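# Pour iron pellets into tube, then cap with disc

## Task

Get the iron pellets out of the beaker and into the clear tube. Put the beaker upright on the bench again. Finish with the loose disc sitting on top of the pellets, with both rods passing through it.

## Robot and tools

Robot: two arms, left_arm and right_arm, each with a parallel two-finger gripper. The fingers point along the gripper's own +z axis and close along its y axis. The reported gripper point sits between the finger pads, roughly 1 cm behind the tips.

Frames: hand positions (metres), quaternions (wxyz), velocities and targets are in the scene frame. Its origin is at table-top height, halfway between the two arms' nominal bases. +z is up, +x points out across the table, and left_arm is on the +y side; image left and right do not follow the arm names. The real bases sit a fixed distance from nominal; a BASES line, if shown, gives the calibrated spot. Reported positions and orientations can be a few cm off, more at long reach. Offsets, by contrast, use the axes of each arm's own Hand target.

The 14-number row, used by every motion tool: left_arm dx, dy, dz, rx, ry, rz, opening, then right_arm dx, dy, dz, rx, ry, rz, opening. All values lie in [-1, 1], and both arms must always be filled in. The first six numbers per arm are an offset (not a pose) from that arm's Hand target as it was when the action or move began: 1.0 equals 0.6 m of travel or 180 degrees of turn, and rx, ry, rz form a single rotation vector. Opening is absolute: +1 fully open (0.094 m), -1 shut. Sending 0 as an opening means half-closed, so to keep a gripper unchanged repeat its current command (see Tool commands in the result).

execute_actions(actions, cameras): actions is a list of actions; each action is a list of up to 15 rows, one row per 1/30 s step, and a short list keeps its final row until 15 steps pass. Every row is measured from the action's starting Hand target, not from the row before. Repeating an offset in a new action moves further. An empty list just reports state and all images. cameras chooses which images return (omitted, null or ["all"] = all; [] = none; a wrong name voids the call).

move(target, speed, blend, opening_speed, blocking, cameras): drives each gripper in a straight line toward its offset. target is one 14-number row or a list of up to 15 rows; every row counts from the same starting Hand targets. speed is in m/s, 0.002 to 0.5, default 0.25, one value or one per target; rotation tops out at twice that in rad/s. blend (m) rounds corners in a list. opening_speed (0.2 or more, on the -1 to +1 scale per second) closes fingers gradually; use a low value on fragile items. Paths finish together, last at least 0.5 s and are cut at 10 s. Moves do not avoid obstacles or the other arm, and fast moves overshoot and lag. Do not route a gripper close to its own arm's base, as the shoulder may flip. The result adds a move: line (done, off_target, moving, held, fault) plus limits flags: paced means the command was clipped, held means a check blocked steps. blocking=false returns after about 0.5 s while the move keeps running.

wait(seconds 0 to 10) lets time pass with the last commands held. stop brakes a running move. zoom_image(camera, region=[x0,y0,x1,y1]) enlarges part of the newest image of cam_high, cam_left_wrist or cam_right_wrist (each 672x504; region at most 504 by 504 px; origin top-left). finished_scene(scene) closes the current scene irreversibly, with scene 1 or 2.

Reading results: Hand target is the last commanded pose after clipping; the next offsets start there. Each control step clips the command to within 100 mm and 20 degrees of the measured pose, so one action may fall short. A gripper may rest a centimetre or more from its target due to friction and weight; this is not proof of contact. If it stays short, send the remaining distance as an offset. Sending six zeros re-asserts the Hand target. If an arm is pressing on something, command its target back past the gripper. grip_measured uses the opening scale and reads slightly wide when empty and a few mm narrow on a squeezed part; the final Joint positions value is the opening in metres. To release, command well above grip_measured. Grip force is roughly 50 to 64 N per pad. Joint velocities reading within noise means the arm is still. Joint torques include gravity; entries 1 to 3 wrap at ±28 N m. Joint ranges (rad): waist -2.618 to 3.054, shoulder 0.000 to 3.142, elbow 0.000 to 3.142 (straight at 2.901), wrist pitch -1.571 to 1.571, wrist yaw -1.571 to 1.571, wrist roll -2.094 to 2.094.

Heat: holding loads, long reach or pushing at unreachable poses heats motors. MOTOR HOT appears at 75 °C; at 90 °C an OVER-TEMPERATURE FAULT folds that arm for the rest of the scene; at 100 °C it collapses.

Avoid: anything leaving the table, dropping or releasing moving parts, slamming, hard pushes, and especially the arms striking each other, which can end the scene. The clearance check does not guard gripper-to-gripper or wrist-camera contact. Random tugs on held parts or nudges to loose objects can happen. The simulation keeps running while replies are composed.

Each tool is called by a JSON object that holds its "name" and its "arguments".

## Session

{"name": "execute_actions", "arguments": {"actions": []}}

Scene clock: 0.00 s.
left_arm: end_effector_position=(+0.2618, +0.0057, +0.2665) grip_measured=+1.000 end_effector_quat_wxyz=(+0.255, +0.492, +0.832, +0.029) | right_arm: end_effector_position=(+0.2414, -0.1332, +0.1888) grip_measured=+1.000 end_effector_quat_wxyz=(-0.390, +0.695, -0.565, -0.212)
Joint positions: left_arm=[-1.04 1.58 1.737 -1.297 -0.299 0.078 0.094] | right_arm=[0.184 1.27 0.849 -0.695 -0.831 -1.376 0.094]
Joint velocities: within noise
Joint torques (N m): no reading
Heat: left arm: 26 °C; right arm: 33 °C.
Hand target: left_arm +0.2629, +0.0052, +0.2767; +0.270, +0.485, +0.831, +0.022 | right_arm +0.2418, -0.1303, +0.1993; -0.403, +0.694, -0.557, -0.215
Tool commands: left_gripper/opening=+1.0 right_gripper/opening=+1.0

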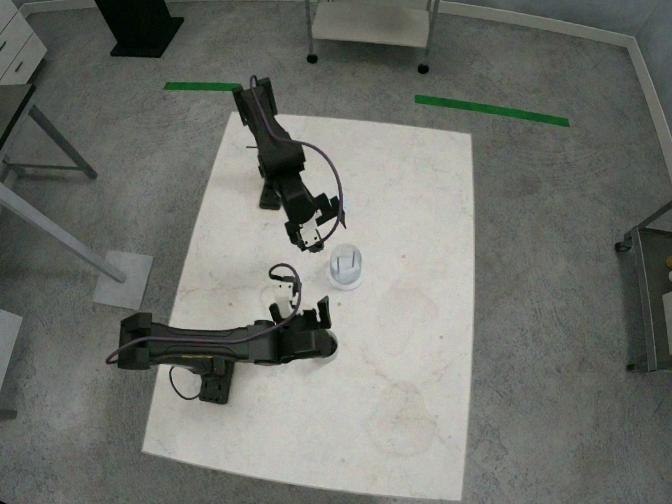

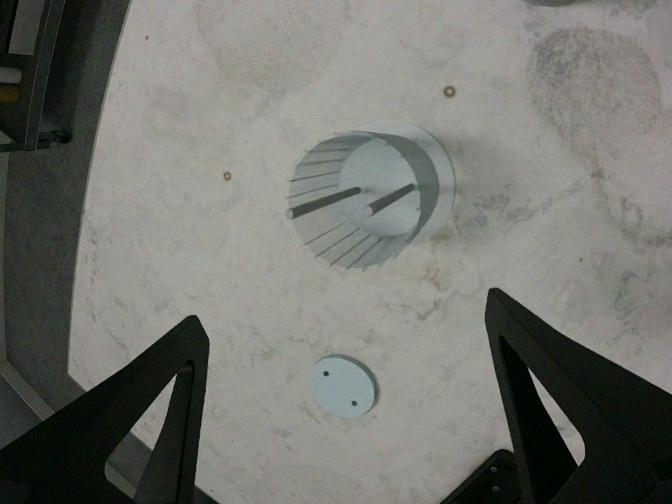

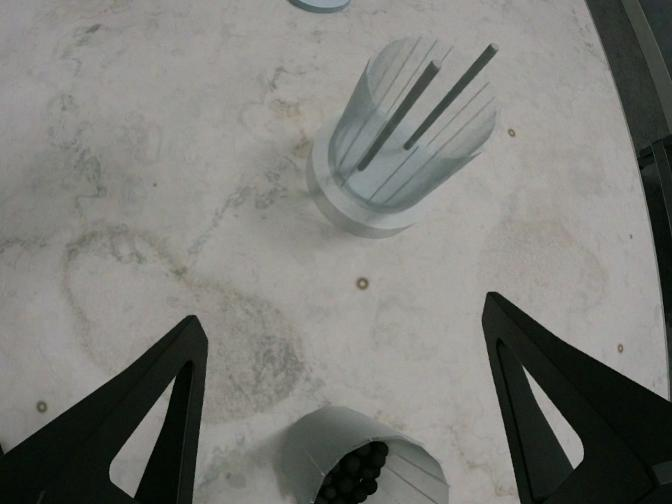

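{"name": "zoom_image", "arguments": {"camera": "cam_high", "region": [230, 160, 430, 400]}}

{"name": "zoom_image", "arguments": {"camera": "cam_left_wrist", "region": [240, 80, 500, 440]}}

{"name": "zoom_image", "arguments": {"camera": "cam_right_wrist", "region": [240, 0, 560, 504]}}

Scaled by 2.100.

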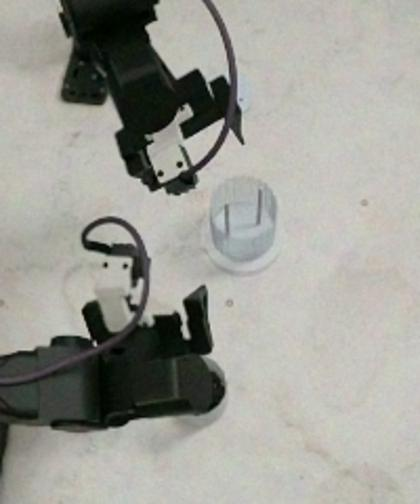

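Scaled by 1.400 from the camera's 672x504 image, which has a finer 960x720 frame.

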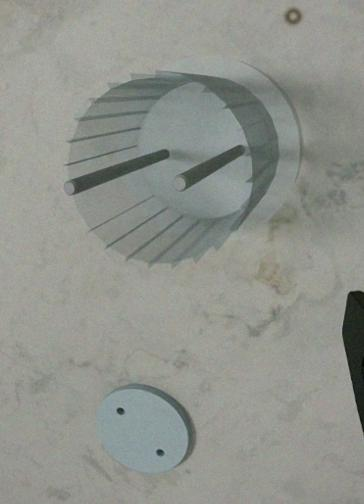

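Scaled by 1.000.

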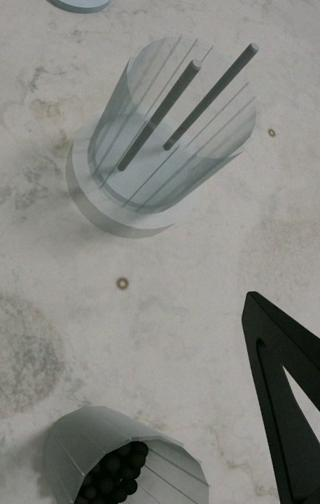

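{"name": "move", "arguments": {"target": [0.0734, 0.0954, -0.101, 0.1005, 0.1438, 0, 1, -0.0045, -0.0422, -0.2, 0, 0, 0, 1], "speed": 0.2}}

Scene clock: 13.13 s.
left_arm: end_effector_position=(+0.2714, +0.0785, +0.3206) grip_measured=+1.000 end_effector_quat_wxyz=(+0.215, +0.486, +0.846, -0.042) | right_arm: end_effector_position=(+0.2426, -0.2255, +0.2668) grip_measured=+1.000 end_effector_quat_wxyz=(-0.384, +0.696, -0.567, -0.215)
Joint positions: left_arm=[-0.735 1.531 1.967 -1.565 -0.017 0.296 0.094] | right_arm=[-0.23 1.411 1.3 -1.515 -0.909 -2.019 0.094]
Joint torques (N m): left_arm=[0.69 -7.97 4.93 0.94 0.11 0.11] | right_arm=[-0.54 -3.71 7.05 -0.03 -0.77 -0.08]
Hand target: left_arm +0.2629, +0.0852, +0.3267; +0.052, +0.502, +0.863, -0.010 | right_arm +0.2468, -0.2231, +0.2794; -0.403, +0.694, -0.557, -0.215
Off the commanded pose: left_arm 0.012 m, 25 deg; orientation clipped | right_arm 0.014 m, 3 deg.
joint sent to its limit (left arm) — joint 4 (wrist pitch), lower limit. The joint targets are off in position and orientation.
move: off_target (left_arm, right_arm); limits=paced

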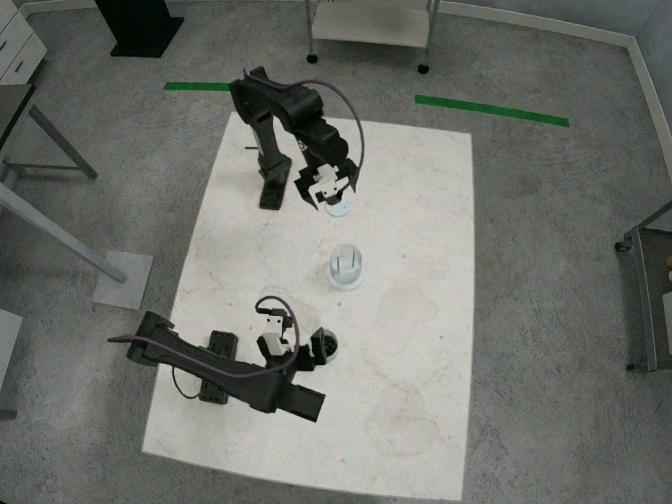

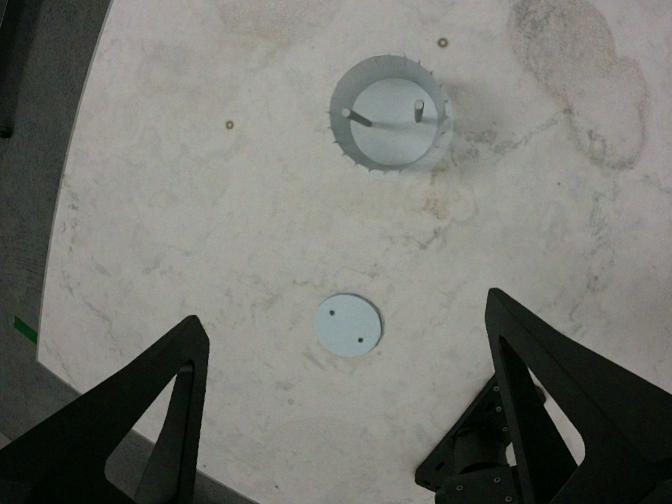

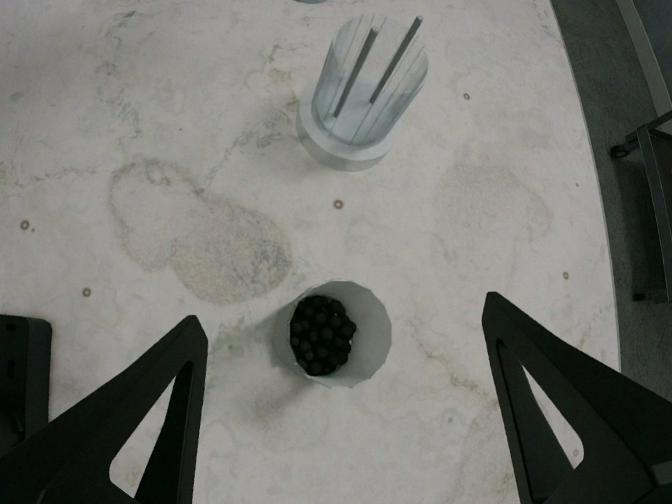

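{"name": "zoom_image", "arguments": {"camera": "cam_left_wrist", "region": [310, 40, 470, 200]}}

{"name": "zoom_image", "arguments": {"camera": "cam_left_wrist", "region": [290, 270, 410, 380]}}

{"name": "zoom_image", "arguments": {"camera": "cam_right_wrist", "region": [260, 260, 420, 400]}}

{"name": "zoom_image", "arguments": {"camera": "cam_right_wrist", "region": [260, 0, 460, 190]}}

{"name": "zoom_image", "arguments": {"camera": "cam_high", "region": [290, 180, 400, 380]}}

Scaled by 3.150 from the camera's 672x504 image, which has a finer 960x720 frame.

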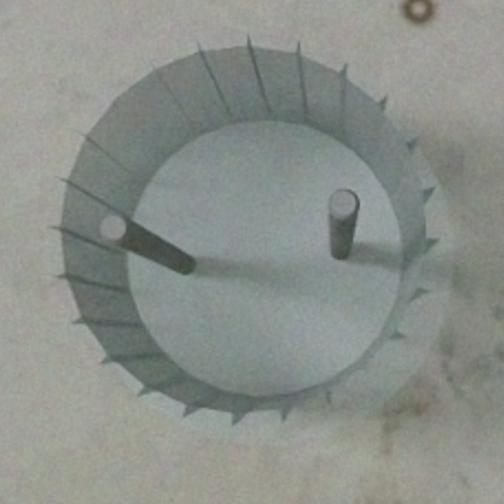

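Scaled by 4.200 from the camera's 672x504 image, which has a finer 960x720 frame.

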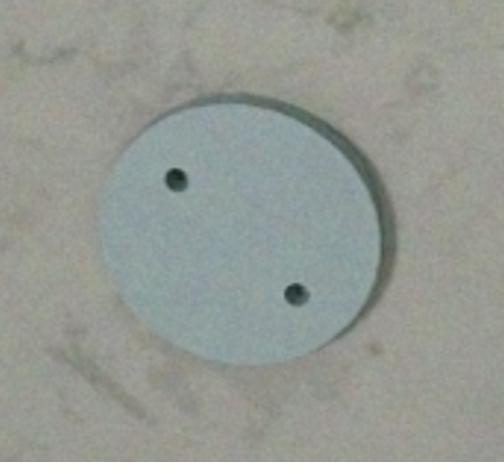

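Scaled by 3.150 from the camera's 672x504 image, which has a finer 960x720 frame.

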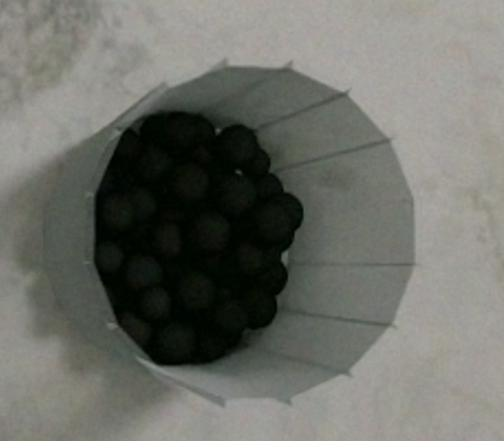

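Scaled by 2.520 from the camera's 672x504 image, which has a finer 960x720 frame.

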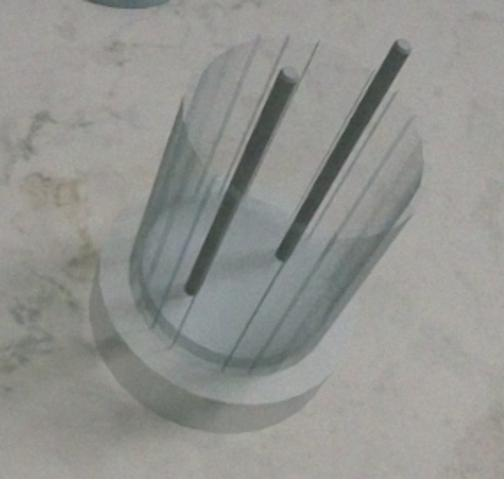

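Scaled by 2.520.

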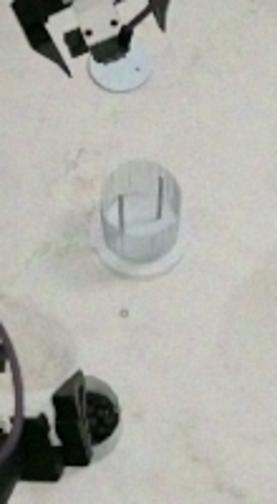

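{"name": "move", "arguments": {"target": [0, 0, 0, -0.035, -0.101, -0.0034, 1, 0.1625, -0.0255, 0.1187, 0.112, -0.0663, 0.1772, 1], "speed": 0.2}}

Scene clock: 55.07 s.
left_arm: end_effector_position=(+0.2714, +0.0785, +0.3206) grip_measured=+1.000 end_effector_quat_wxyz=(+0.215, +0.487, +0.846, -0.041) | right_arm: end_effector_position=(+0.3009, -0.2282, +0.1604) grip_measured=+1.000 end_effector_quat_wxyz=(+0.483, -0.401, +0.722, +0.289)
Joint positions: left_arm=[-0.735 1.531 1.967 -1.565 -0.017 0.297 0.094] | right_arm=[-0.264 1.376 0.6 -0.193 -1.112 -0.884 0.094]
Joint torques (N m): left_arm=[0.02 -7.99 5.01 0.96 -0.01 -0.08] | right_arm=[0.61 -6.84 3.88 1.16 -0.54 0.18]
Hand target: left_arm +0.2629, +0.0852, +0.3267; +0.215, +0.486, +0.846, -0.043 | right_arm +0.3001, -0.2239, +0.1700; +0.497, -0.410, +0.709, +0.287
Off the commanded pose: left_arm 0.012 m, 0 deg | right_arm 0.011 m, 2 deg.
joint sent to its limit (left arm) — joint 4 (wrist pitch), lower limit. The joint targets are off in position, not in orientation.
move: off_target (left_arm, right_arm)

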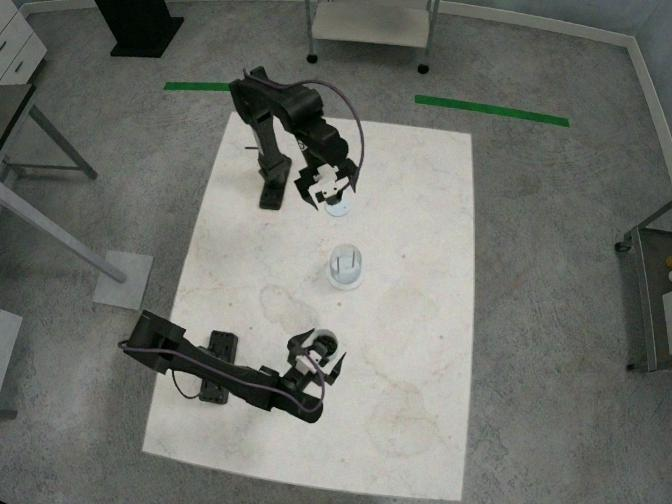

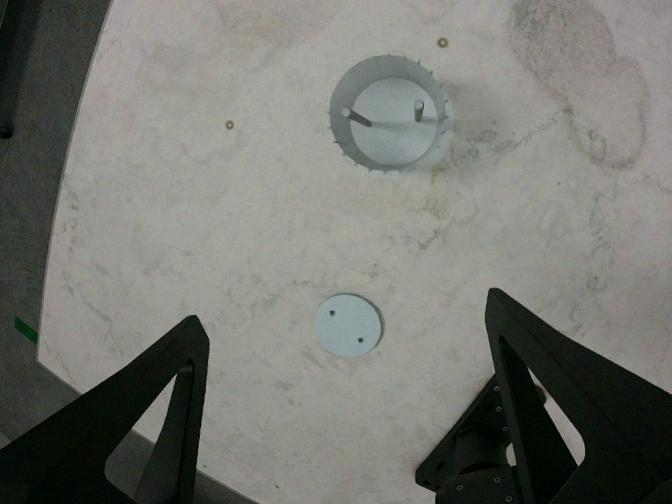

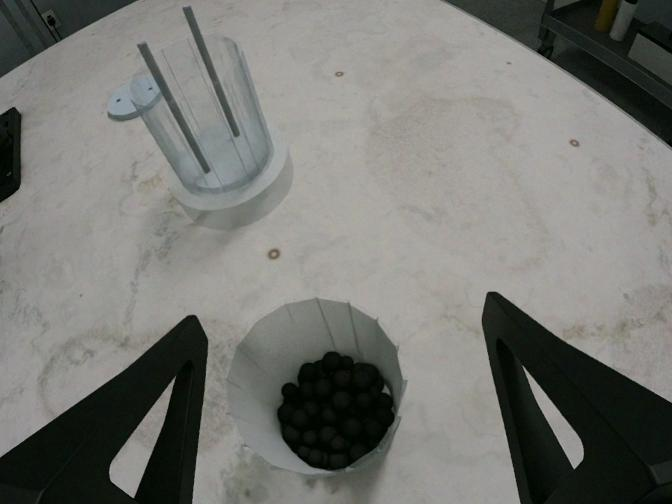

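{"name": "zoom_image", "arguments": {"camera": "cam_right_wrist", "region": [180, 270, 500, 504]}}

{"name": "zoom_image", "arguments": {"camera": "cam_right_wrist", "region": [90, 0, 310, 240]}}

Scaled by 1.575 from the camera's 672x504 image, which has a finer 960x720 frame.

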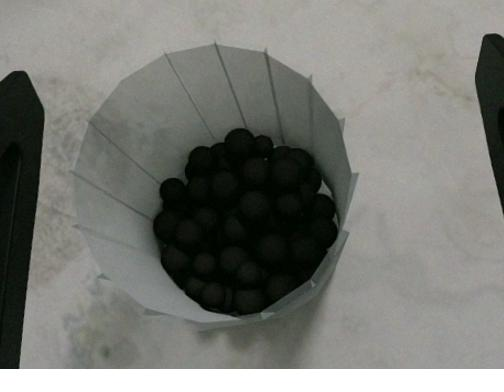

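Scaled by 2.100 from the camera's 672x504 image, which has a finer 960x720 frame.

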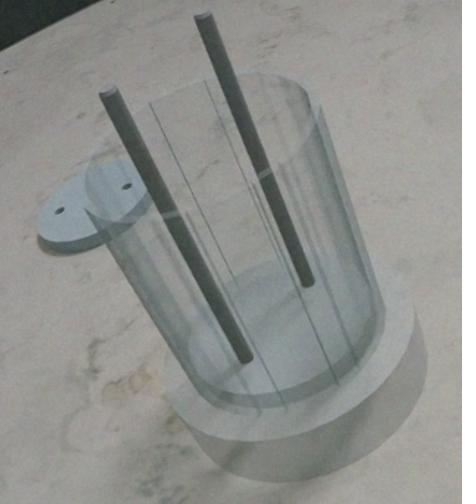

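{"name": "move", "arguments": {"target": [0, 0, 0, 0, 0, 0, 1, 0.0505, 0.0283, 0.0078, 0, 0, 0, 1], "speed": 0.12}}

{"name": "zoom_image", "arguments": {"camera": "cam_right_wrist", "region": [180, 270, 500, 504]}}

Scene clock: 67.37 s.
left_arm: end_effector_position=(+0.2714, +0.0785, +0.3206) grip_measured=+1.000 end_effector_quat_wxyz=(+0.215, +0.487, +0.846, -0.041) | right_arm: end_effector_position=(+0.2829, -0.2231, +0.1331) grip_measured=+1.000 end_effector_quat_wxyz=(+0.484, -0.403, +0.721, +0.289)
Joint positions: left_arm=[-0.735 1.531 1.967 -1.565 -0.017 0.297 0.094] | right_arm=[-0.262 1.376 0.467 -0.055 -1.112 -0.884 0.094]
Joint torques (N m): left_arm=[-0.05 -7.76 4.62 0.94 0.01 -0.06] | right_arm=[0.35 -5.55 3.52 1.16 -0.53 0.07]
Hand target: left_arm +0.2629, +0.0852, +0.3267; +0.215, +0.486, +0.846, -0.043 | right_arm +0.2824, -0.2206, +0.1399; +0.497, -0.410, +0.709, +0.287
Off the commanded pose: left_arm 0.012 m, 0 deg | right_arm 0.007 m, 2 deg.
joint sent to its limit (left arm) — joint 4 (wrist pitch), lower limit. The joint targets are off in position, not in orientation.
move: off_target (left_arm)

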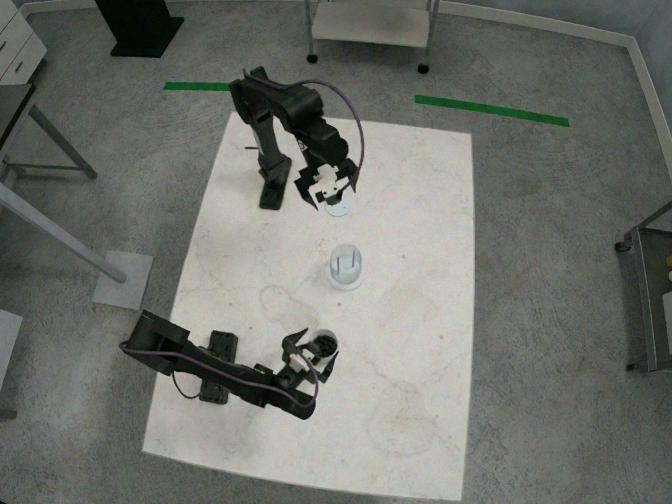

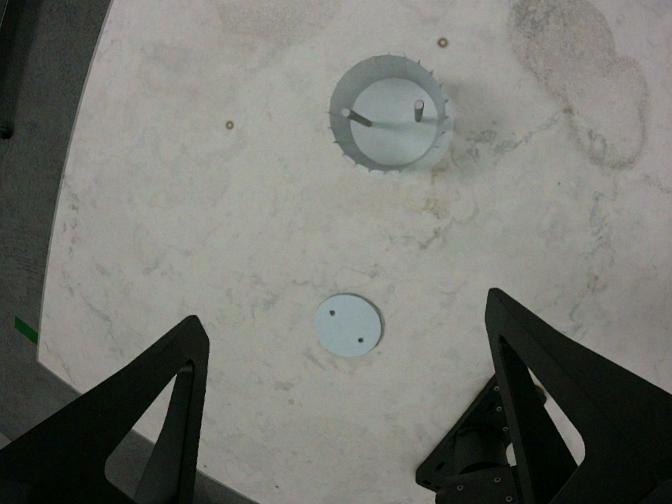

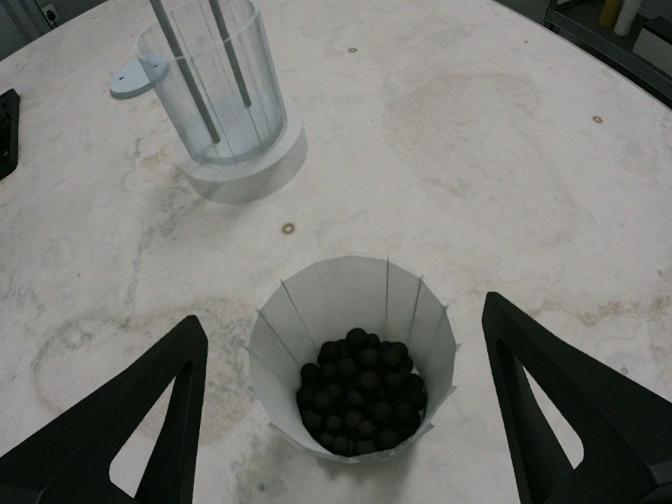

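Scaled by 1.575 from the camera's 672x504 image, which has a finer 960x720 frame.

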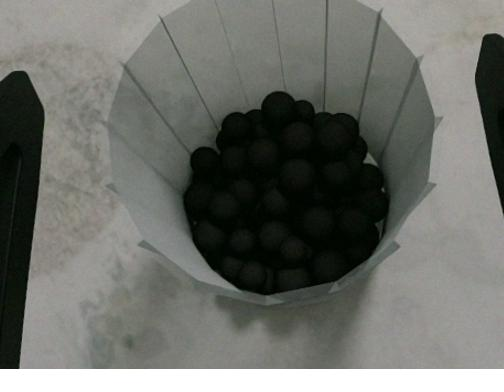

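{"name": "move", "arguments": {"target": [0, 0, 0, 0, 0, 0, 1, 0.0605, 0, 0.0292, 0, 0, 0, 1], "speed": 0.1, "cameras": ["cam_right_wrist", "cam_high"]}}

Scene clock: 71.63 s.
left_arm: end_effector_position=(+0.2714, +0.0785, +0.3206) grip_measured=+1.000 end_effector_quat_wxyz=(+0.215, +0.487, +0.846, -0.041) | right_arm: end_effector_position=(+0.2852, -0.2210, +0.0995) grip_measured=+1.000 end_effector_quat_wxyz=(+0.495, -0.408, +0.714, +0.282)
Joint positions: left_arm=[-0.735 1.531 1.967 -1.565 -0.017 0.297 0.094] | right_arm=[-0.252 1.529 0.378 0.241 -1.11 -0.858 0.094]
Joint torques (N m): left_arm=[0.09 -8.08 4.88 0.99 -0.01 -0.07] | right_arm=[0.73 -3.69 2.82 1.24 -0.42 0.16]
Hand target: left_arm +0.2629, +0.0852, +0.3267; +0.215, +0.486, +0.846, -0.043 | right_arm +0.2845, -0.2171, +0.0998; +0.497, -0.410, +0.709, +0.287
Off the commanded pose: left_arm 0.012 m, 0 deg | right_arm 0.004 m, 1 deg.
joint sent to its limit (left arm) — joint 4 (wrist pitch), lower limit. The joint targets are off in position, not in orientation.
move: off_target (left_arm)
Images, in order: cam_high, cam_right_wrist.

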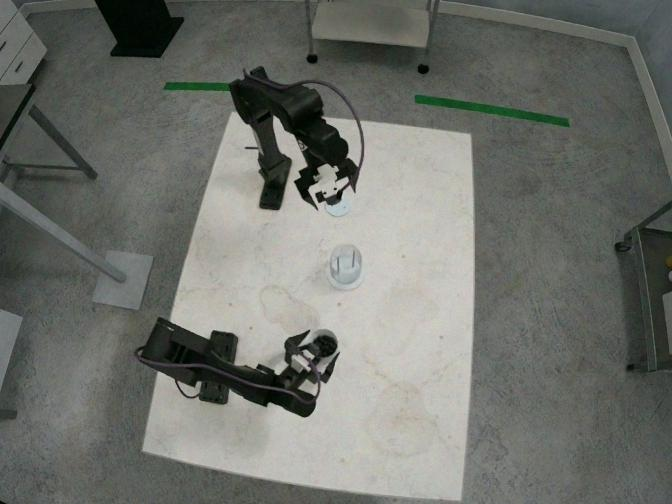

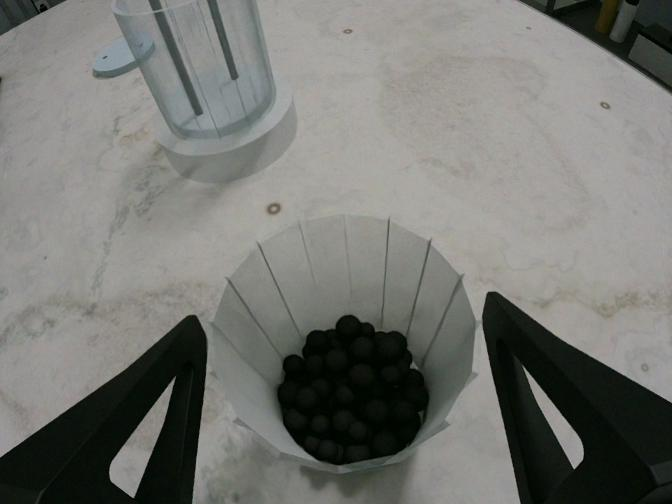

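{"name": "move", "arguments": {"target": [0, 0, 0, 0, 0, 0, 1, 0, 0.0035, 0, 0, 0, 0, 1], "speed": 0.1, "cameras": ["cam_right_wrist"]}}

Scene clock: 74.47 s.
left_arm: end_effector_position=(+0.2714, +0.0785, +0.3206) grip_measured=+1.000 end_effector_quat_wxyz=(+0.215, +0.487, +0.846, -0.041) | right_arm: end_effector_position=(+0.2828, -0.2193, +0.0979) grip_measured=+1.000 end_effector_quat_wxyz=(+0.493, -0.407, +0.714, +0.285)
Joint positions: left_arm=[-0.735 1.531 1.967 -1.565 -0.017 0.297 0.094] | right_arm=[-0.247 1.529 0.369 0.249 -1.11 -0.852 0.094]
Joint torques (N m): left_arm=[-0.13 -7.8 4.66 0.94 -0.03 -0.09] | right_arm=[0.65 -4.26 2.65 1.27 -0.42 0.17]
Hand target: left_arm +0.2629, +0.0852, +0.3267; +0.215, +0.486, +0.846, -0.043 | right_arm +0.2827, -0.2160, +0.0998; +0.497, -0.410, +0.709, +0.287
Off the commanded pose: left_arm 0.012 m, 0 deg | right_arm 0.004 m, 1 deg.
joint sent to its limit (left arm) — joint 4 (wrist pitch), lower limit. The joint targets are off in position, not in orientation.
move: off_target (left_arm)
Images, in order: cam_right_wrist.

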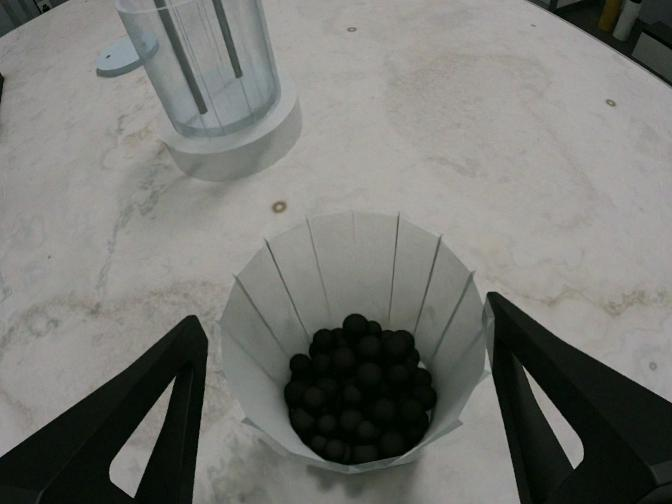

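{"name": "move", "arguments": {"target": [0, 0, 0, 0, 0, 0, 1, 0, -0.0058, 0, 0, 0, 0, 1], "speed": 0.1, "cameras": ["cam_right_wrist"]}}

Scene clock: 76.40 s.
left_arm: end_effector_position=(+0.2714, +0.0785, +0.3206) grip_measured=+1.000 end_effector_quat_wxyz=(+0.215, +0.487, +0.846, -0.041) | right_arm: end_effector_position=(+0.2825, -0.2192, +0.0969) grip_measured=+1.000 end_effector_quat_wxyz=(+0.492, -0.406, +0.715, +0.286)
Joint positions: left_arm=[-0.735 1.531 1.967 -1.565 -0.017 0.297 0.094] | right_arm=[-0.247 1.534 0.369 0.249 -1.11 -0.852 0.094]
Joint torques (N m): left_arm=[0.12 -7.75 4.72 1.01 -0.04 -0.1] | right_arm=[0.34 -3.77 3.79 1.16 -0.43 0.05]
Hand target: left_arm +0.2629, +0.0852, +0.3267; +0.215, +0.486, +0.846, -0.043 | right_arm +0.2857, -0.2177, +0.0998; +0.497, -0.410, +0.709, +0.287
Off the commanded pose: left_arm 0.012 m, 0 deg | right_arm 0.005 m, 1 deg.
joint sent to its limit (left arm) — joint 4 (wrist pitch), lower limit. The joint targets are off in position, not in orientation.
move: off_target (left_arm)
Images, in order: cam_right_wrist.

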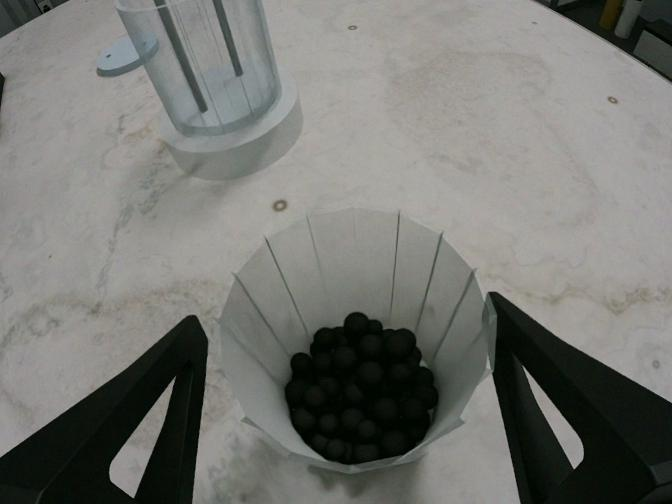

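{"name": "move", "arguments": {"target": [0, 0, 0, 0, 0, 0, 1, 0, -0.004, 0, 0, 0, 0, 1], "speed": 0.1, "cameras": ["cam_right_wrist"]}}

Scene clock: 77.70 s.
left_arm: end_effector_position=(+0.2714, +0.0785, +0.3206) grip_measured=+1.000 end_effector_quat_wxyz=(+0.215, +0.487, +0.846, -0.041) | right_arm: end_effector_position=(+0.2820, -0.2191, +0.0947) grip_measured=+1.000 end_effector_quat_wxyz=(+0.489, -0.404, +0.717, +0.289)
Joint positions: left_arm=[-0.735 1.531 1.967 -1.565 -0.017 0.297 0.094] | right_arm=[-0.247 1.543 0.369 0.249 -1.11 -0.852 0.094]
Joint torques (N m): left_arm=[0.02 -7.76 4.85 0.98 -0.05 -0.06] | right_arm=[0.02 -3.55 4.55 1.08 -0.48 -0.01]
Hand target: left_arm +0.2629, +0.0852, +0.3267; +0.215, +0.486, +0.846, -0.043 | right_arm +0.2878, -0.2189, +0.0998; +0.497, -0.410, +0.709, +0.287
Off the commanded pose: left_arm 0.012 m, 0 deg | right_arm 0.008 m, 1 deg.
joint sent to its limit (left arm) — joint 4 (wrist pitch), lower limit. The joint targets are off in position, not in orientation.
move: off_target (left_arm)
Images, in order: cam_right_wrist.

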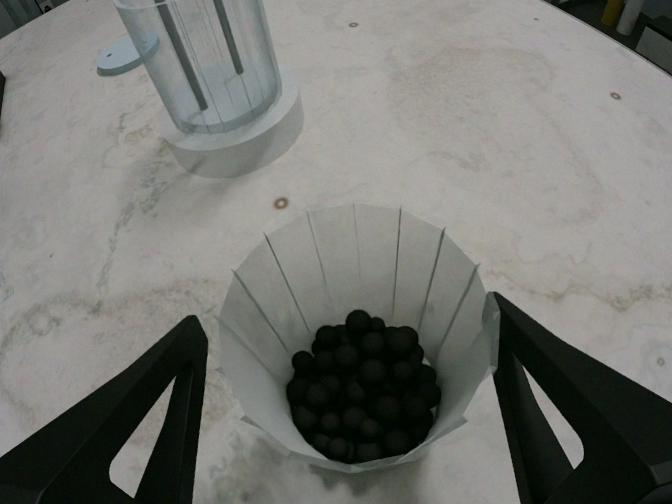

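{"name": "move", "arguments": {"target": [0, 0, 0, 0, 0, 0, 1, 0, -0.011, 0, 0, 0, 0, 1], "speed": 0.05, "cameras": ["cam_right_wrist"]}}

Scene clock: 79.20 s.
left_arm: end_effector_position=(+0.2714, +0.0785, +0.3206) grip_measured=+1.000 end_effector_quat_wxyz=(+0.215, +0.487, +0.846, -0.041) | right_arm: end_effector_position=(+0.2860, -0.2200, +0.0934) grip_measured=+1.000 end_effector_quat_wxyz=(+0.487, -0.403, +0.718, +0.290)
Joint positions: left_arm=[-0.735 1.531 1.967 -1.565 -0.017 0.297 0.094] | right_arm=[-0.247 1.566 0.386 0.249 -1.11 -0.852 0.094]
Joint torques (N m): left_arm=[-0.14 -7.76 4.72 0.99 -0.07 -0.03] | right_arm=[-0.68 -3.92 5.23 0.95 -0.53 -0.06]
Hand target: left_arm +0.2629, +0.0852, +0.3267; +0.215, +0.486, +0.846, -0.043 | right_arm +0.2935, -0.2222, +0.0998; +0.497, -0.410, +0.709, +0.287
Off the commanded pose: left_arm 0.012 m, 0 deg | right_arm 0.010 m, 2 deg.
joint sent to its limit (left arm) — joint 4 (wrist pitch), lower limit. The joint targets are off in position, not in orientation.
move: off_target (left_arm)
Images, in order: cam_right_wrist.

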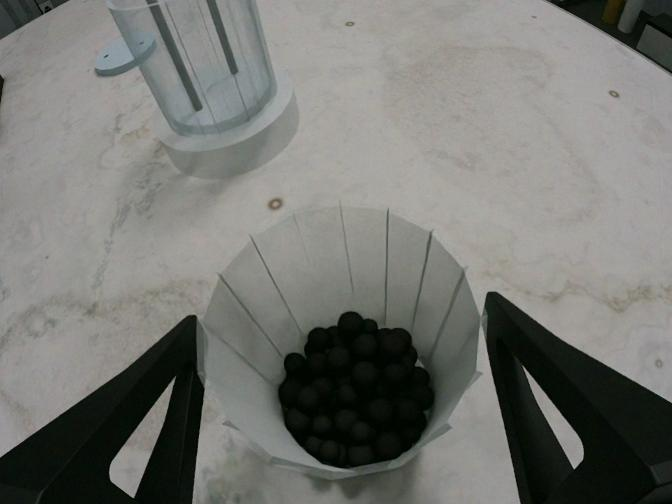

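{"name": "move", "arguments": {"target": [0, 0, 0, 0, 0, 0, 1, 0.0805, 0.0165, 0.0212, 0, 0, 0, 1], "speed": 0.07, "cameras": ["cam_right_wrist", "cam_high"]}}

Scene clock: 83.77 s.
left_arm: end_effector_position=(+0.2714, +0.0785, +0.3206) grip_measured=+1.000 end_effector_quat_wxyz=(+0.215, +0.488, +0.845, -0.041) | right_arm: end_effector_position=(+0.2832, -0.2222, +0.0484) grip_measured=+1.000 end_effector_quat_wxyz=(+0.489, -0.407, +0.717, +0.284)
Joint positions: left_arm=[-0.735 1.531 1.967 -1.565 -0.017 0.299 0.094] | right_arm=[-0.258 1.822 0.33 0.549 -1.11 -0.879 0.094]
Joint torques (N m): left_arm=[-0.03 -7.94 4.67 1 -0.02 -0.1] | right_arm=[-0.49 -4.37 1.43 1.22 -0.57 0.05]
Hand target: left_arm +0.2629, +0.0852, +0.3267; +0.215, +0.486, +0.846, -0.043 | right_arm +0.2827, -0.2212, +0.0501; +0.497, -0.410, +0.709, +0.287
Off the commanded pose: left_arm 0.012 m, 0 deg | right_arm 0.002 m, 1 deg.
joint sent to its limit (left arm) — joint 4 (wrist pitch), lower limit. The joint targets are off in position, not in orientation.
move: off_target (left_arm)
Images, in order: cam_high, cam_right_wrist.

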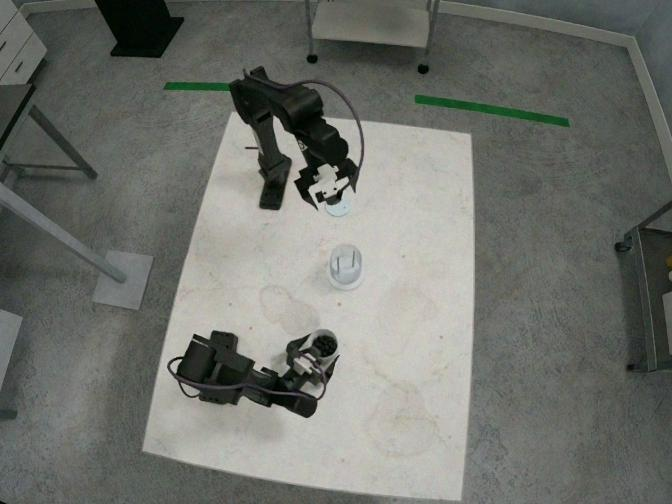

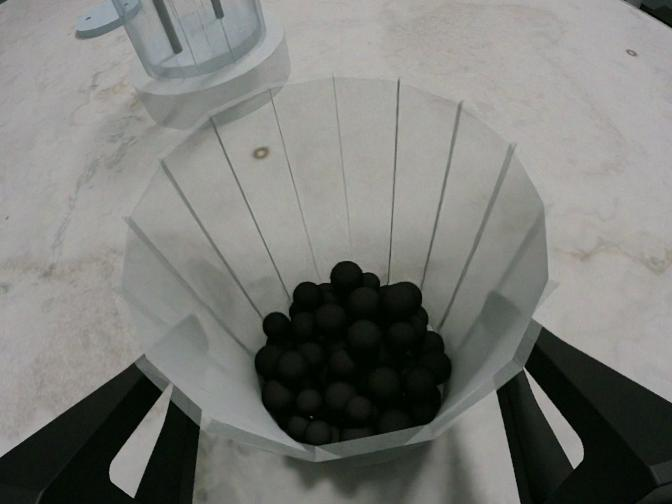

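{"name": "move", "arguments": {"target": [0, 0, 0, 0, 0, 0, 1, 0, 0, 0, 0, 0, 0, 0.6], "opening_speed": 0.3, "speed": 0.05, "cameras": ["cam_right_wrist"]}}

Scene clock: 86.23 s.
left_arm: end_effector_position=(+0.2714, +0.0785, +0.3206) grip_measured=+1.000 end_effector_quat_wxyz=(+0.215, +0.488, +0.845, -0.041) | right_arm: end_effector_position=(+0.2837, -0.2223, +0.0488) grip_measured=+0.652 end_effector_quat_wxyz=(+0.491, -0.408, +0.716, +0.283)
Joint positions: left_arm=[-0.735 1.531 1.967 -1.565 -0.017 0.299 0.094] | right_arm=[-0.258 1.822 0.33 0.554 -1.11 -0.879 0.078]
Joint torques (N m): left_arm=[-0.06 -7.87 4.75 1 0.02 -0.08] | right_arm=[-0.55 -4.45 1.44 1.22 -0.57 0.06]
Hand target: left_arm +0.2629, +0.0852, +0.3267; +0.215, +0.486, +0.846, -0.043 | right_arm +0.2827, -0.2212, +0.0501; +0.497, -0.410, +0.709, +0.287
Off the commanded pose: left_arm 0.012 m, 0 deg | right_arm 0.002 m, 1 deg.
joint sent to its limit (left arm) — joint 4 (wrist pitch), lower limit. The joint targets are off in position, not in orientation.
move: off_target (left_arm)
Images, in order: cam_right_wrist.

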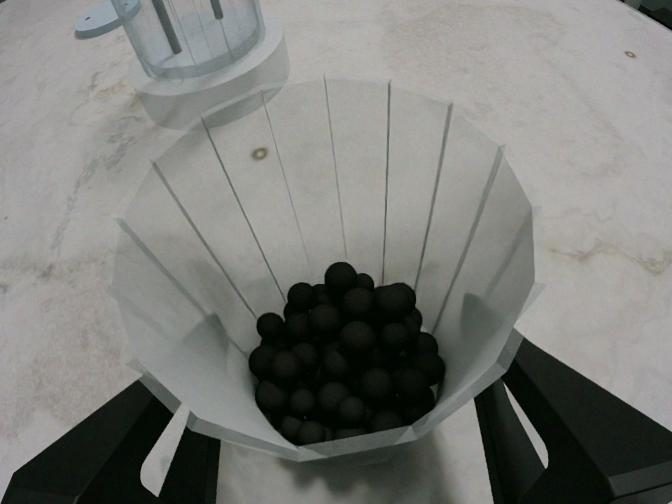

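{"name": "move", "arguments": {"target": [0, 0, 0, 0, 0, 0, 1, -0.188, 0, -0.0684, 0, 0, 0, 0.45], "speed": 0.08, "opening_speed": 0.5}}

Scene clock: 94.73 s.
left_arm: end_effector_position=(+0.2714, +0.0785, +0.3206) grip_measured=+1.000 end_effector_quat_wxyz=(+0.215, +0.488, +0.845, -0.041) | right_arm: end_effector_position=(+0.2743, -0.2212, +0.1446) grip_measured=+0.652 end_effector_quat_wxyz=(+0.468, -0.390, +0.736, +0.296)
Joint positions: left_arm=[-0.735 1.531 1.967 -1.565 -0.017 0.299 0.094] | right_arm=[-0.256 1.293 0.491 -0.195 -1.09 -0.864 0.078]
Joint torques (N m): left_arm=[0.02 -7.86 4.92 0.98 -0.03 -0.02] | right_arm=[-0.58 -5.86 7.79 0.88 -0.78 -0.09]
Hand target: left_arm +0.2629, +0.0852, +0.3267; +0.215, +0.486, +0.846, -0.043 | right_arm +0.2826, -0.2212, +0.1701; +0.497, -0.410, +0.709, +0.287
Off the commanded pose: left_arm 0.012 m, 0 deg | right_arm 0.027 m, 5 deg.
joint sent to its limit (left arm) — joint 4 (wrist pitch), lower limit. The joint targets are off in position, not in orientation.
move: off_target (left_arm, right_arm)

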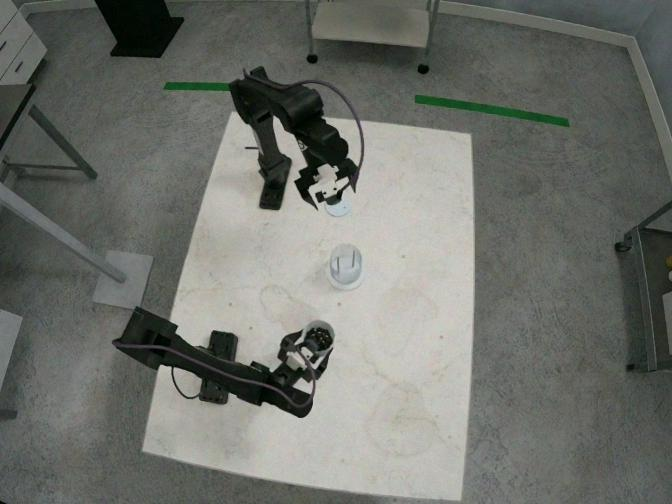

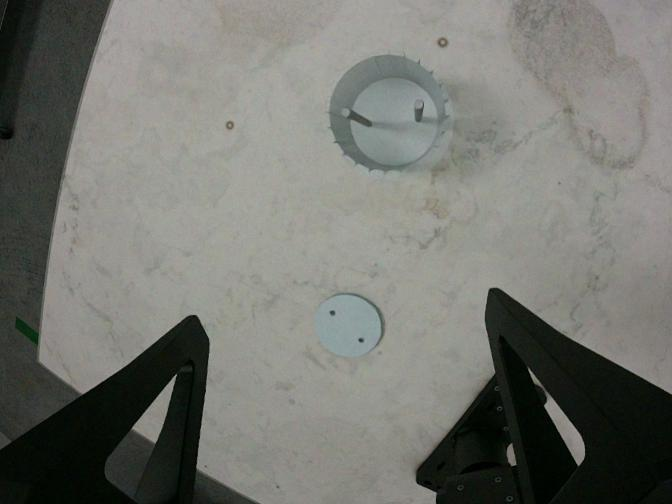

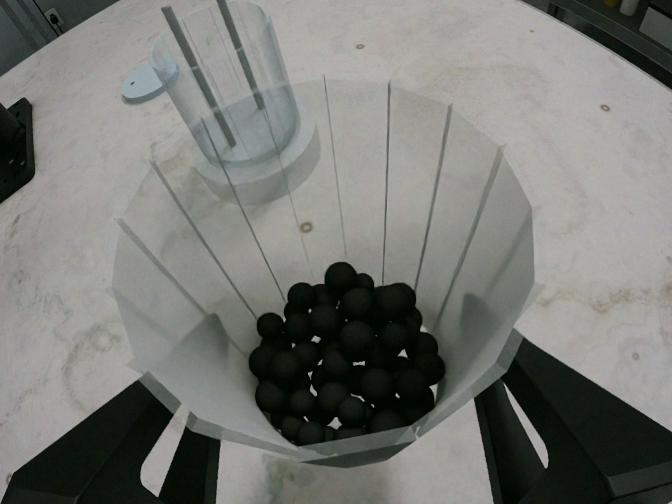

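{"name": "move", "arguments": {"target": [0, 0, 0, 0, 0, 0, 1, -0.1373, -0.1113, 0.1827, 0.1612, -0.0543, 0.0431, 0.45], "speed": 0.12}}

Scene clock: 98.70 s.
left_arm: end_effector_position=(+0.2714, +0.0785, +0.3206) grip_measured=+1.000 end_effector_quat_wxyz=(+0.215, +0.488, +0.845, -0.041) | right_arm: end_effector_position=(+0.3851, -0.1502, +0.1630) grip_measured=+0.652 end_effector_quat_wxyz=(+0.557, -0.206, +0.789, +0.157)
Joint positions: left_arm=[-0.735 1.531 1.967 -1.565 -0.017 0.299 0.094] | right_arm=[0.31 1.505 0.519 0.643 -0.196 -0.05 0.078]
Joint torques (N m): left_arm=[-0.01 -7.76 4.78 1.05 0.01 -0.08] | right_arm=[0.7 -5.7 8.17 2.65 0.01 0.15]
Hand target: left_arm +0.2629, +0.0852, +0.3267; +0.215, +0.486, +0.846, -0.043 | right_arm +0.4060, -0.1411, +0.2102; +0.621, -0.198, +0.740, +0.166
Off the commanded pose: left_arm 0.012 m, 0 deg | right_arm 0.052 m, 9 deg.
joint sent to its limit (left arm) — joint 4 (wrist pitch), lower limit. The joint targets are off in position, not in orientation.
move: off_target (left_arm, right_arm)

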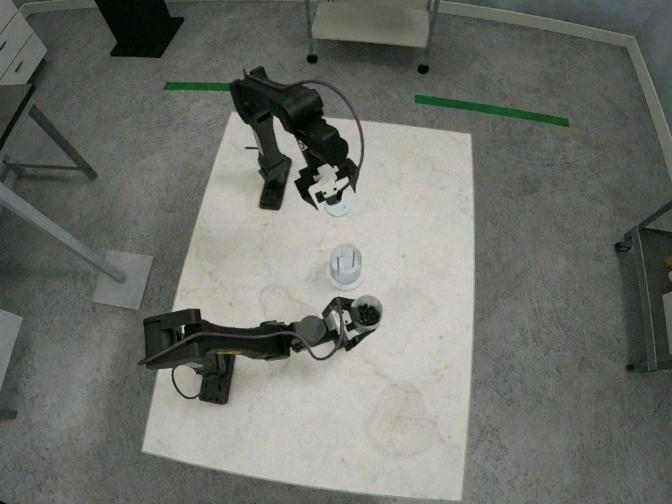

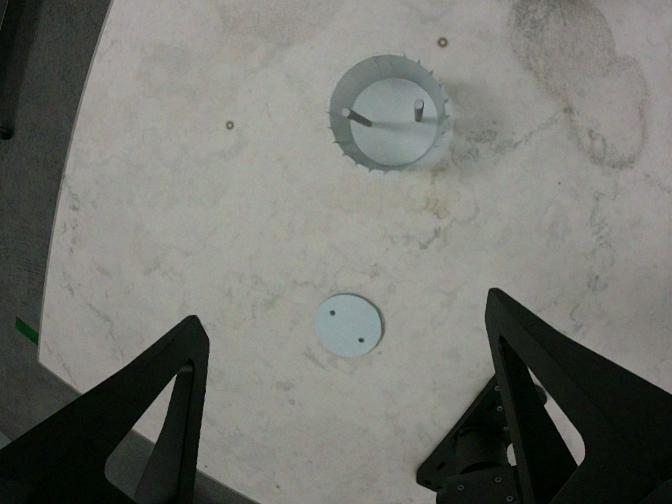

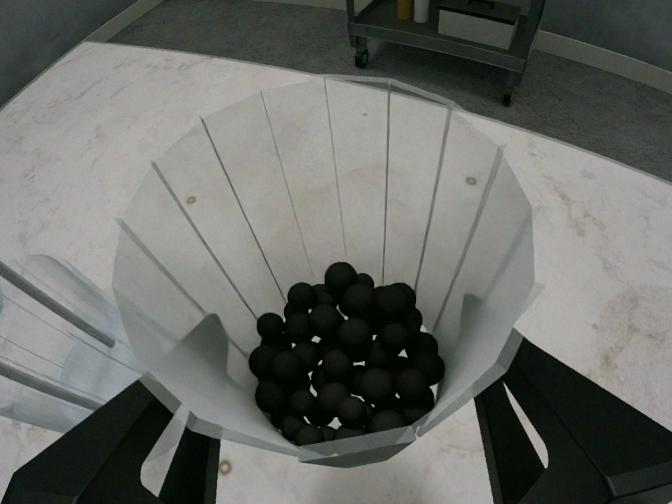

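{"name": "zoom_image", "arguments": {"camera": "cam_right_wrist", "region": [0, 180, 240, 480]}}

{"name": "zoom_image", "arguments": {"camera": "cam_high", "region": [290, 180, 410, 360]}}

Scaled by 1.680 from the camera's 672x504 image, which has a finer 960x720 frame.

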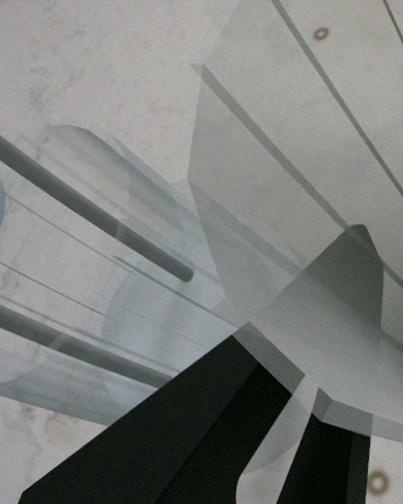

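Scaled by 2.800.

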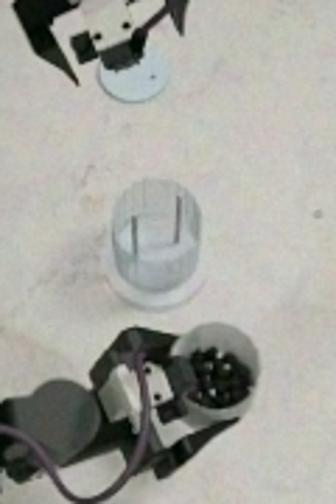

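{"name": "move", "arguments": {"target": [0, 0, 0, 0, 0, 0, 1, -0.0102, 0.0673, 0.0408, 0.0135, -0.0505, -0.1663, 0.45], "speed": 0.1}}

Scene clock: 109.47 s.
left_arm: end_effector_position=(+0.2714, +0.0785, +0.3206) grip_measured=+1.000 end_effector_quat_wxyz=(+0.215, +0.488, +0.845, -0.041) | right_arm: end_effector_position=(+0.3928, -0.1032, +0.1638) grip_measured=+0.652 end_effector_quat_wxyz=(+0.640, -0.376, +0.670, +0.007)
Joint positions: left_arm=[-0.735 1.531 1.967 -1.565 -0.017 0.3 0.094] | right_arm=[0.465 1.713 0.519 1.013 -0.044 -0.508 0.078]
Joint torques (N m): left_arm=[0.12 -8.06 4.66 0.96 -0.03 -0.04] | right_arm=[0.59 -6.61 7.42 2.78 0.08 -0.1]
Hand target: left_arm +0.2629, +0.0852, +0.3267; +0.215, +0.486, +0.846, -0.043 | right_arm +0.4076, -0.0935, +0.2119; +0.703, -0.356, +0.616, +0.000
Off the commanded pose: left_arm 0.012 m, 0 deg | right_arm 0.051 m, 10 deg.
joint sent to its limit (left arm) — joint 4 (wrist pitch), lower limit. The joint targets are off in position, not in orientation.
move: off_target (left_arm, right_arm)

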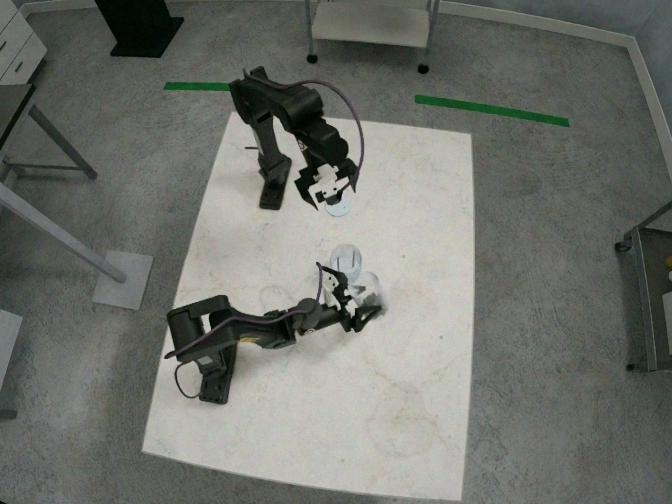

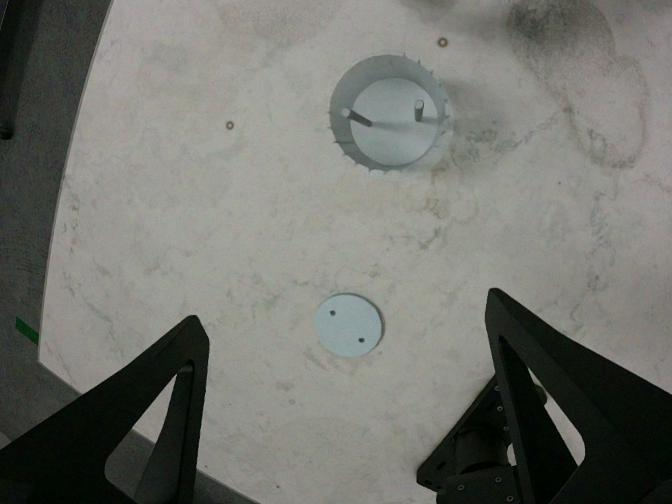

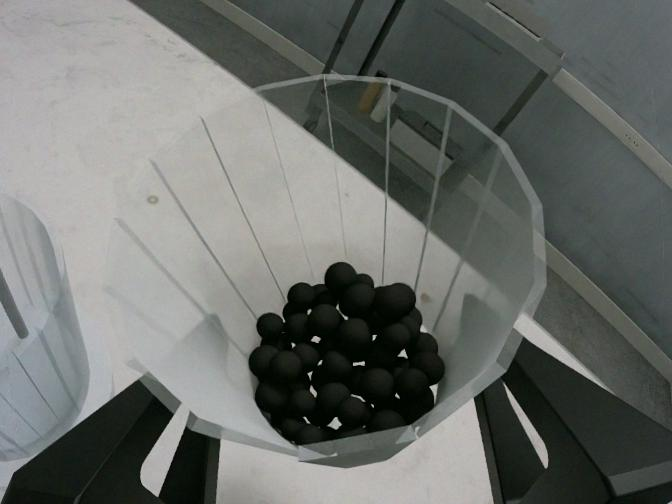

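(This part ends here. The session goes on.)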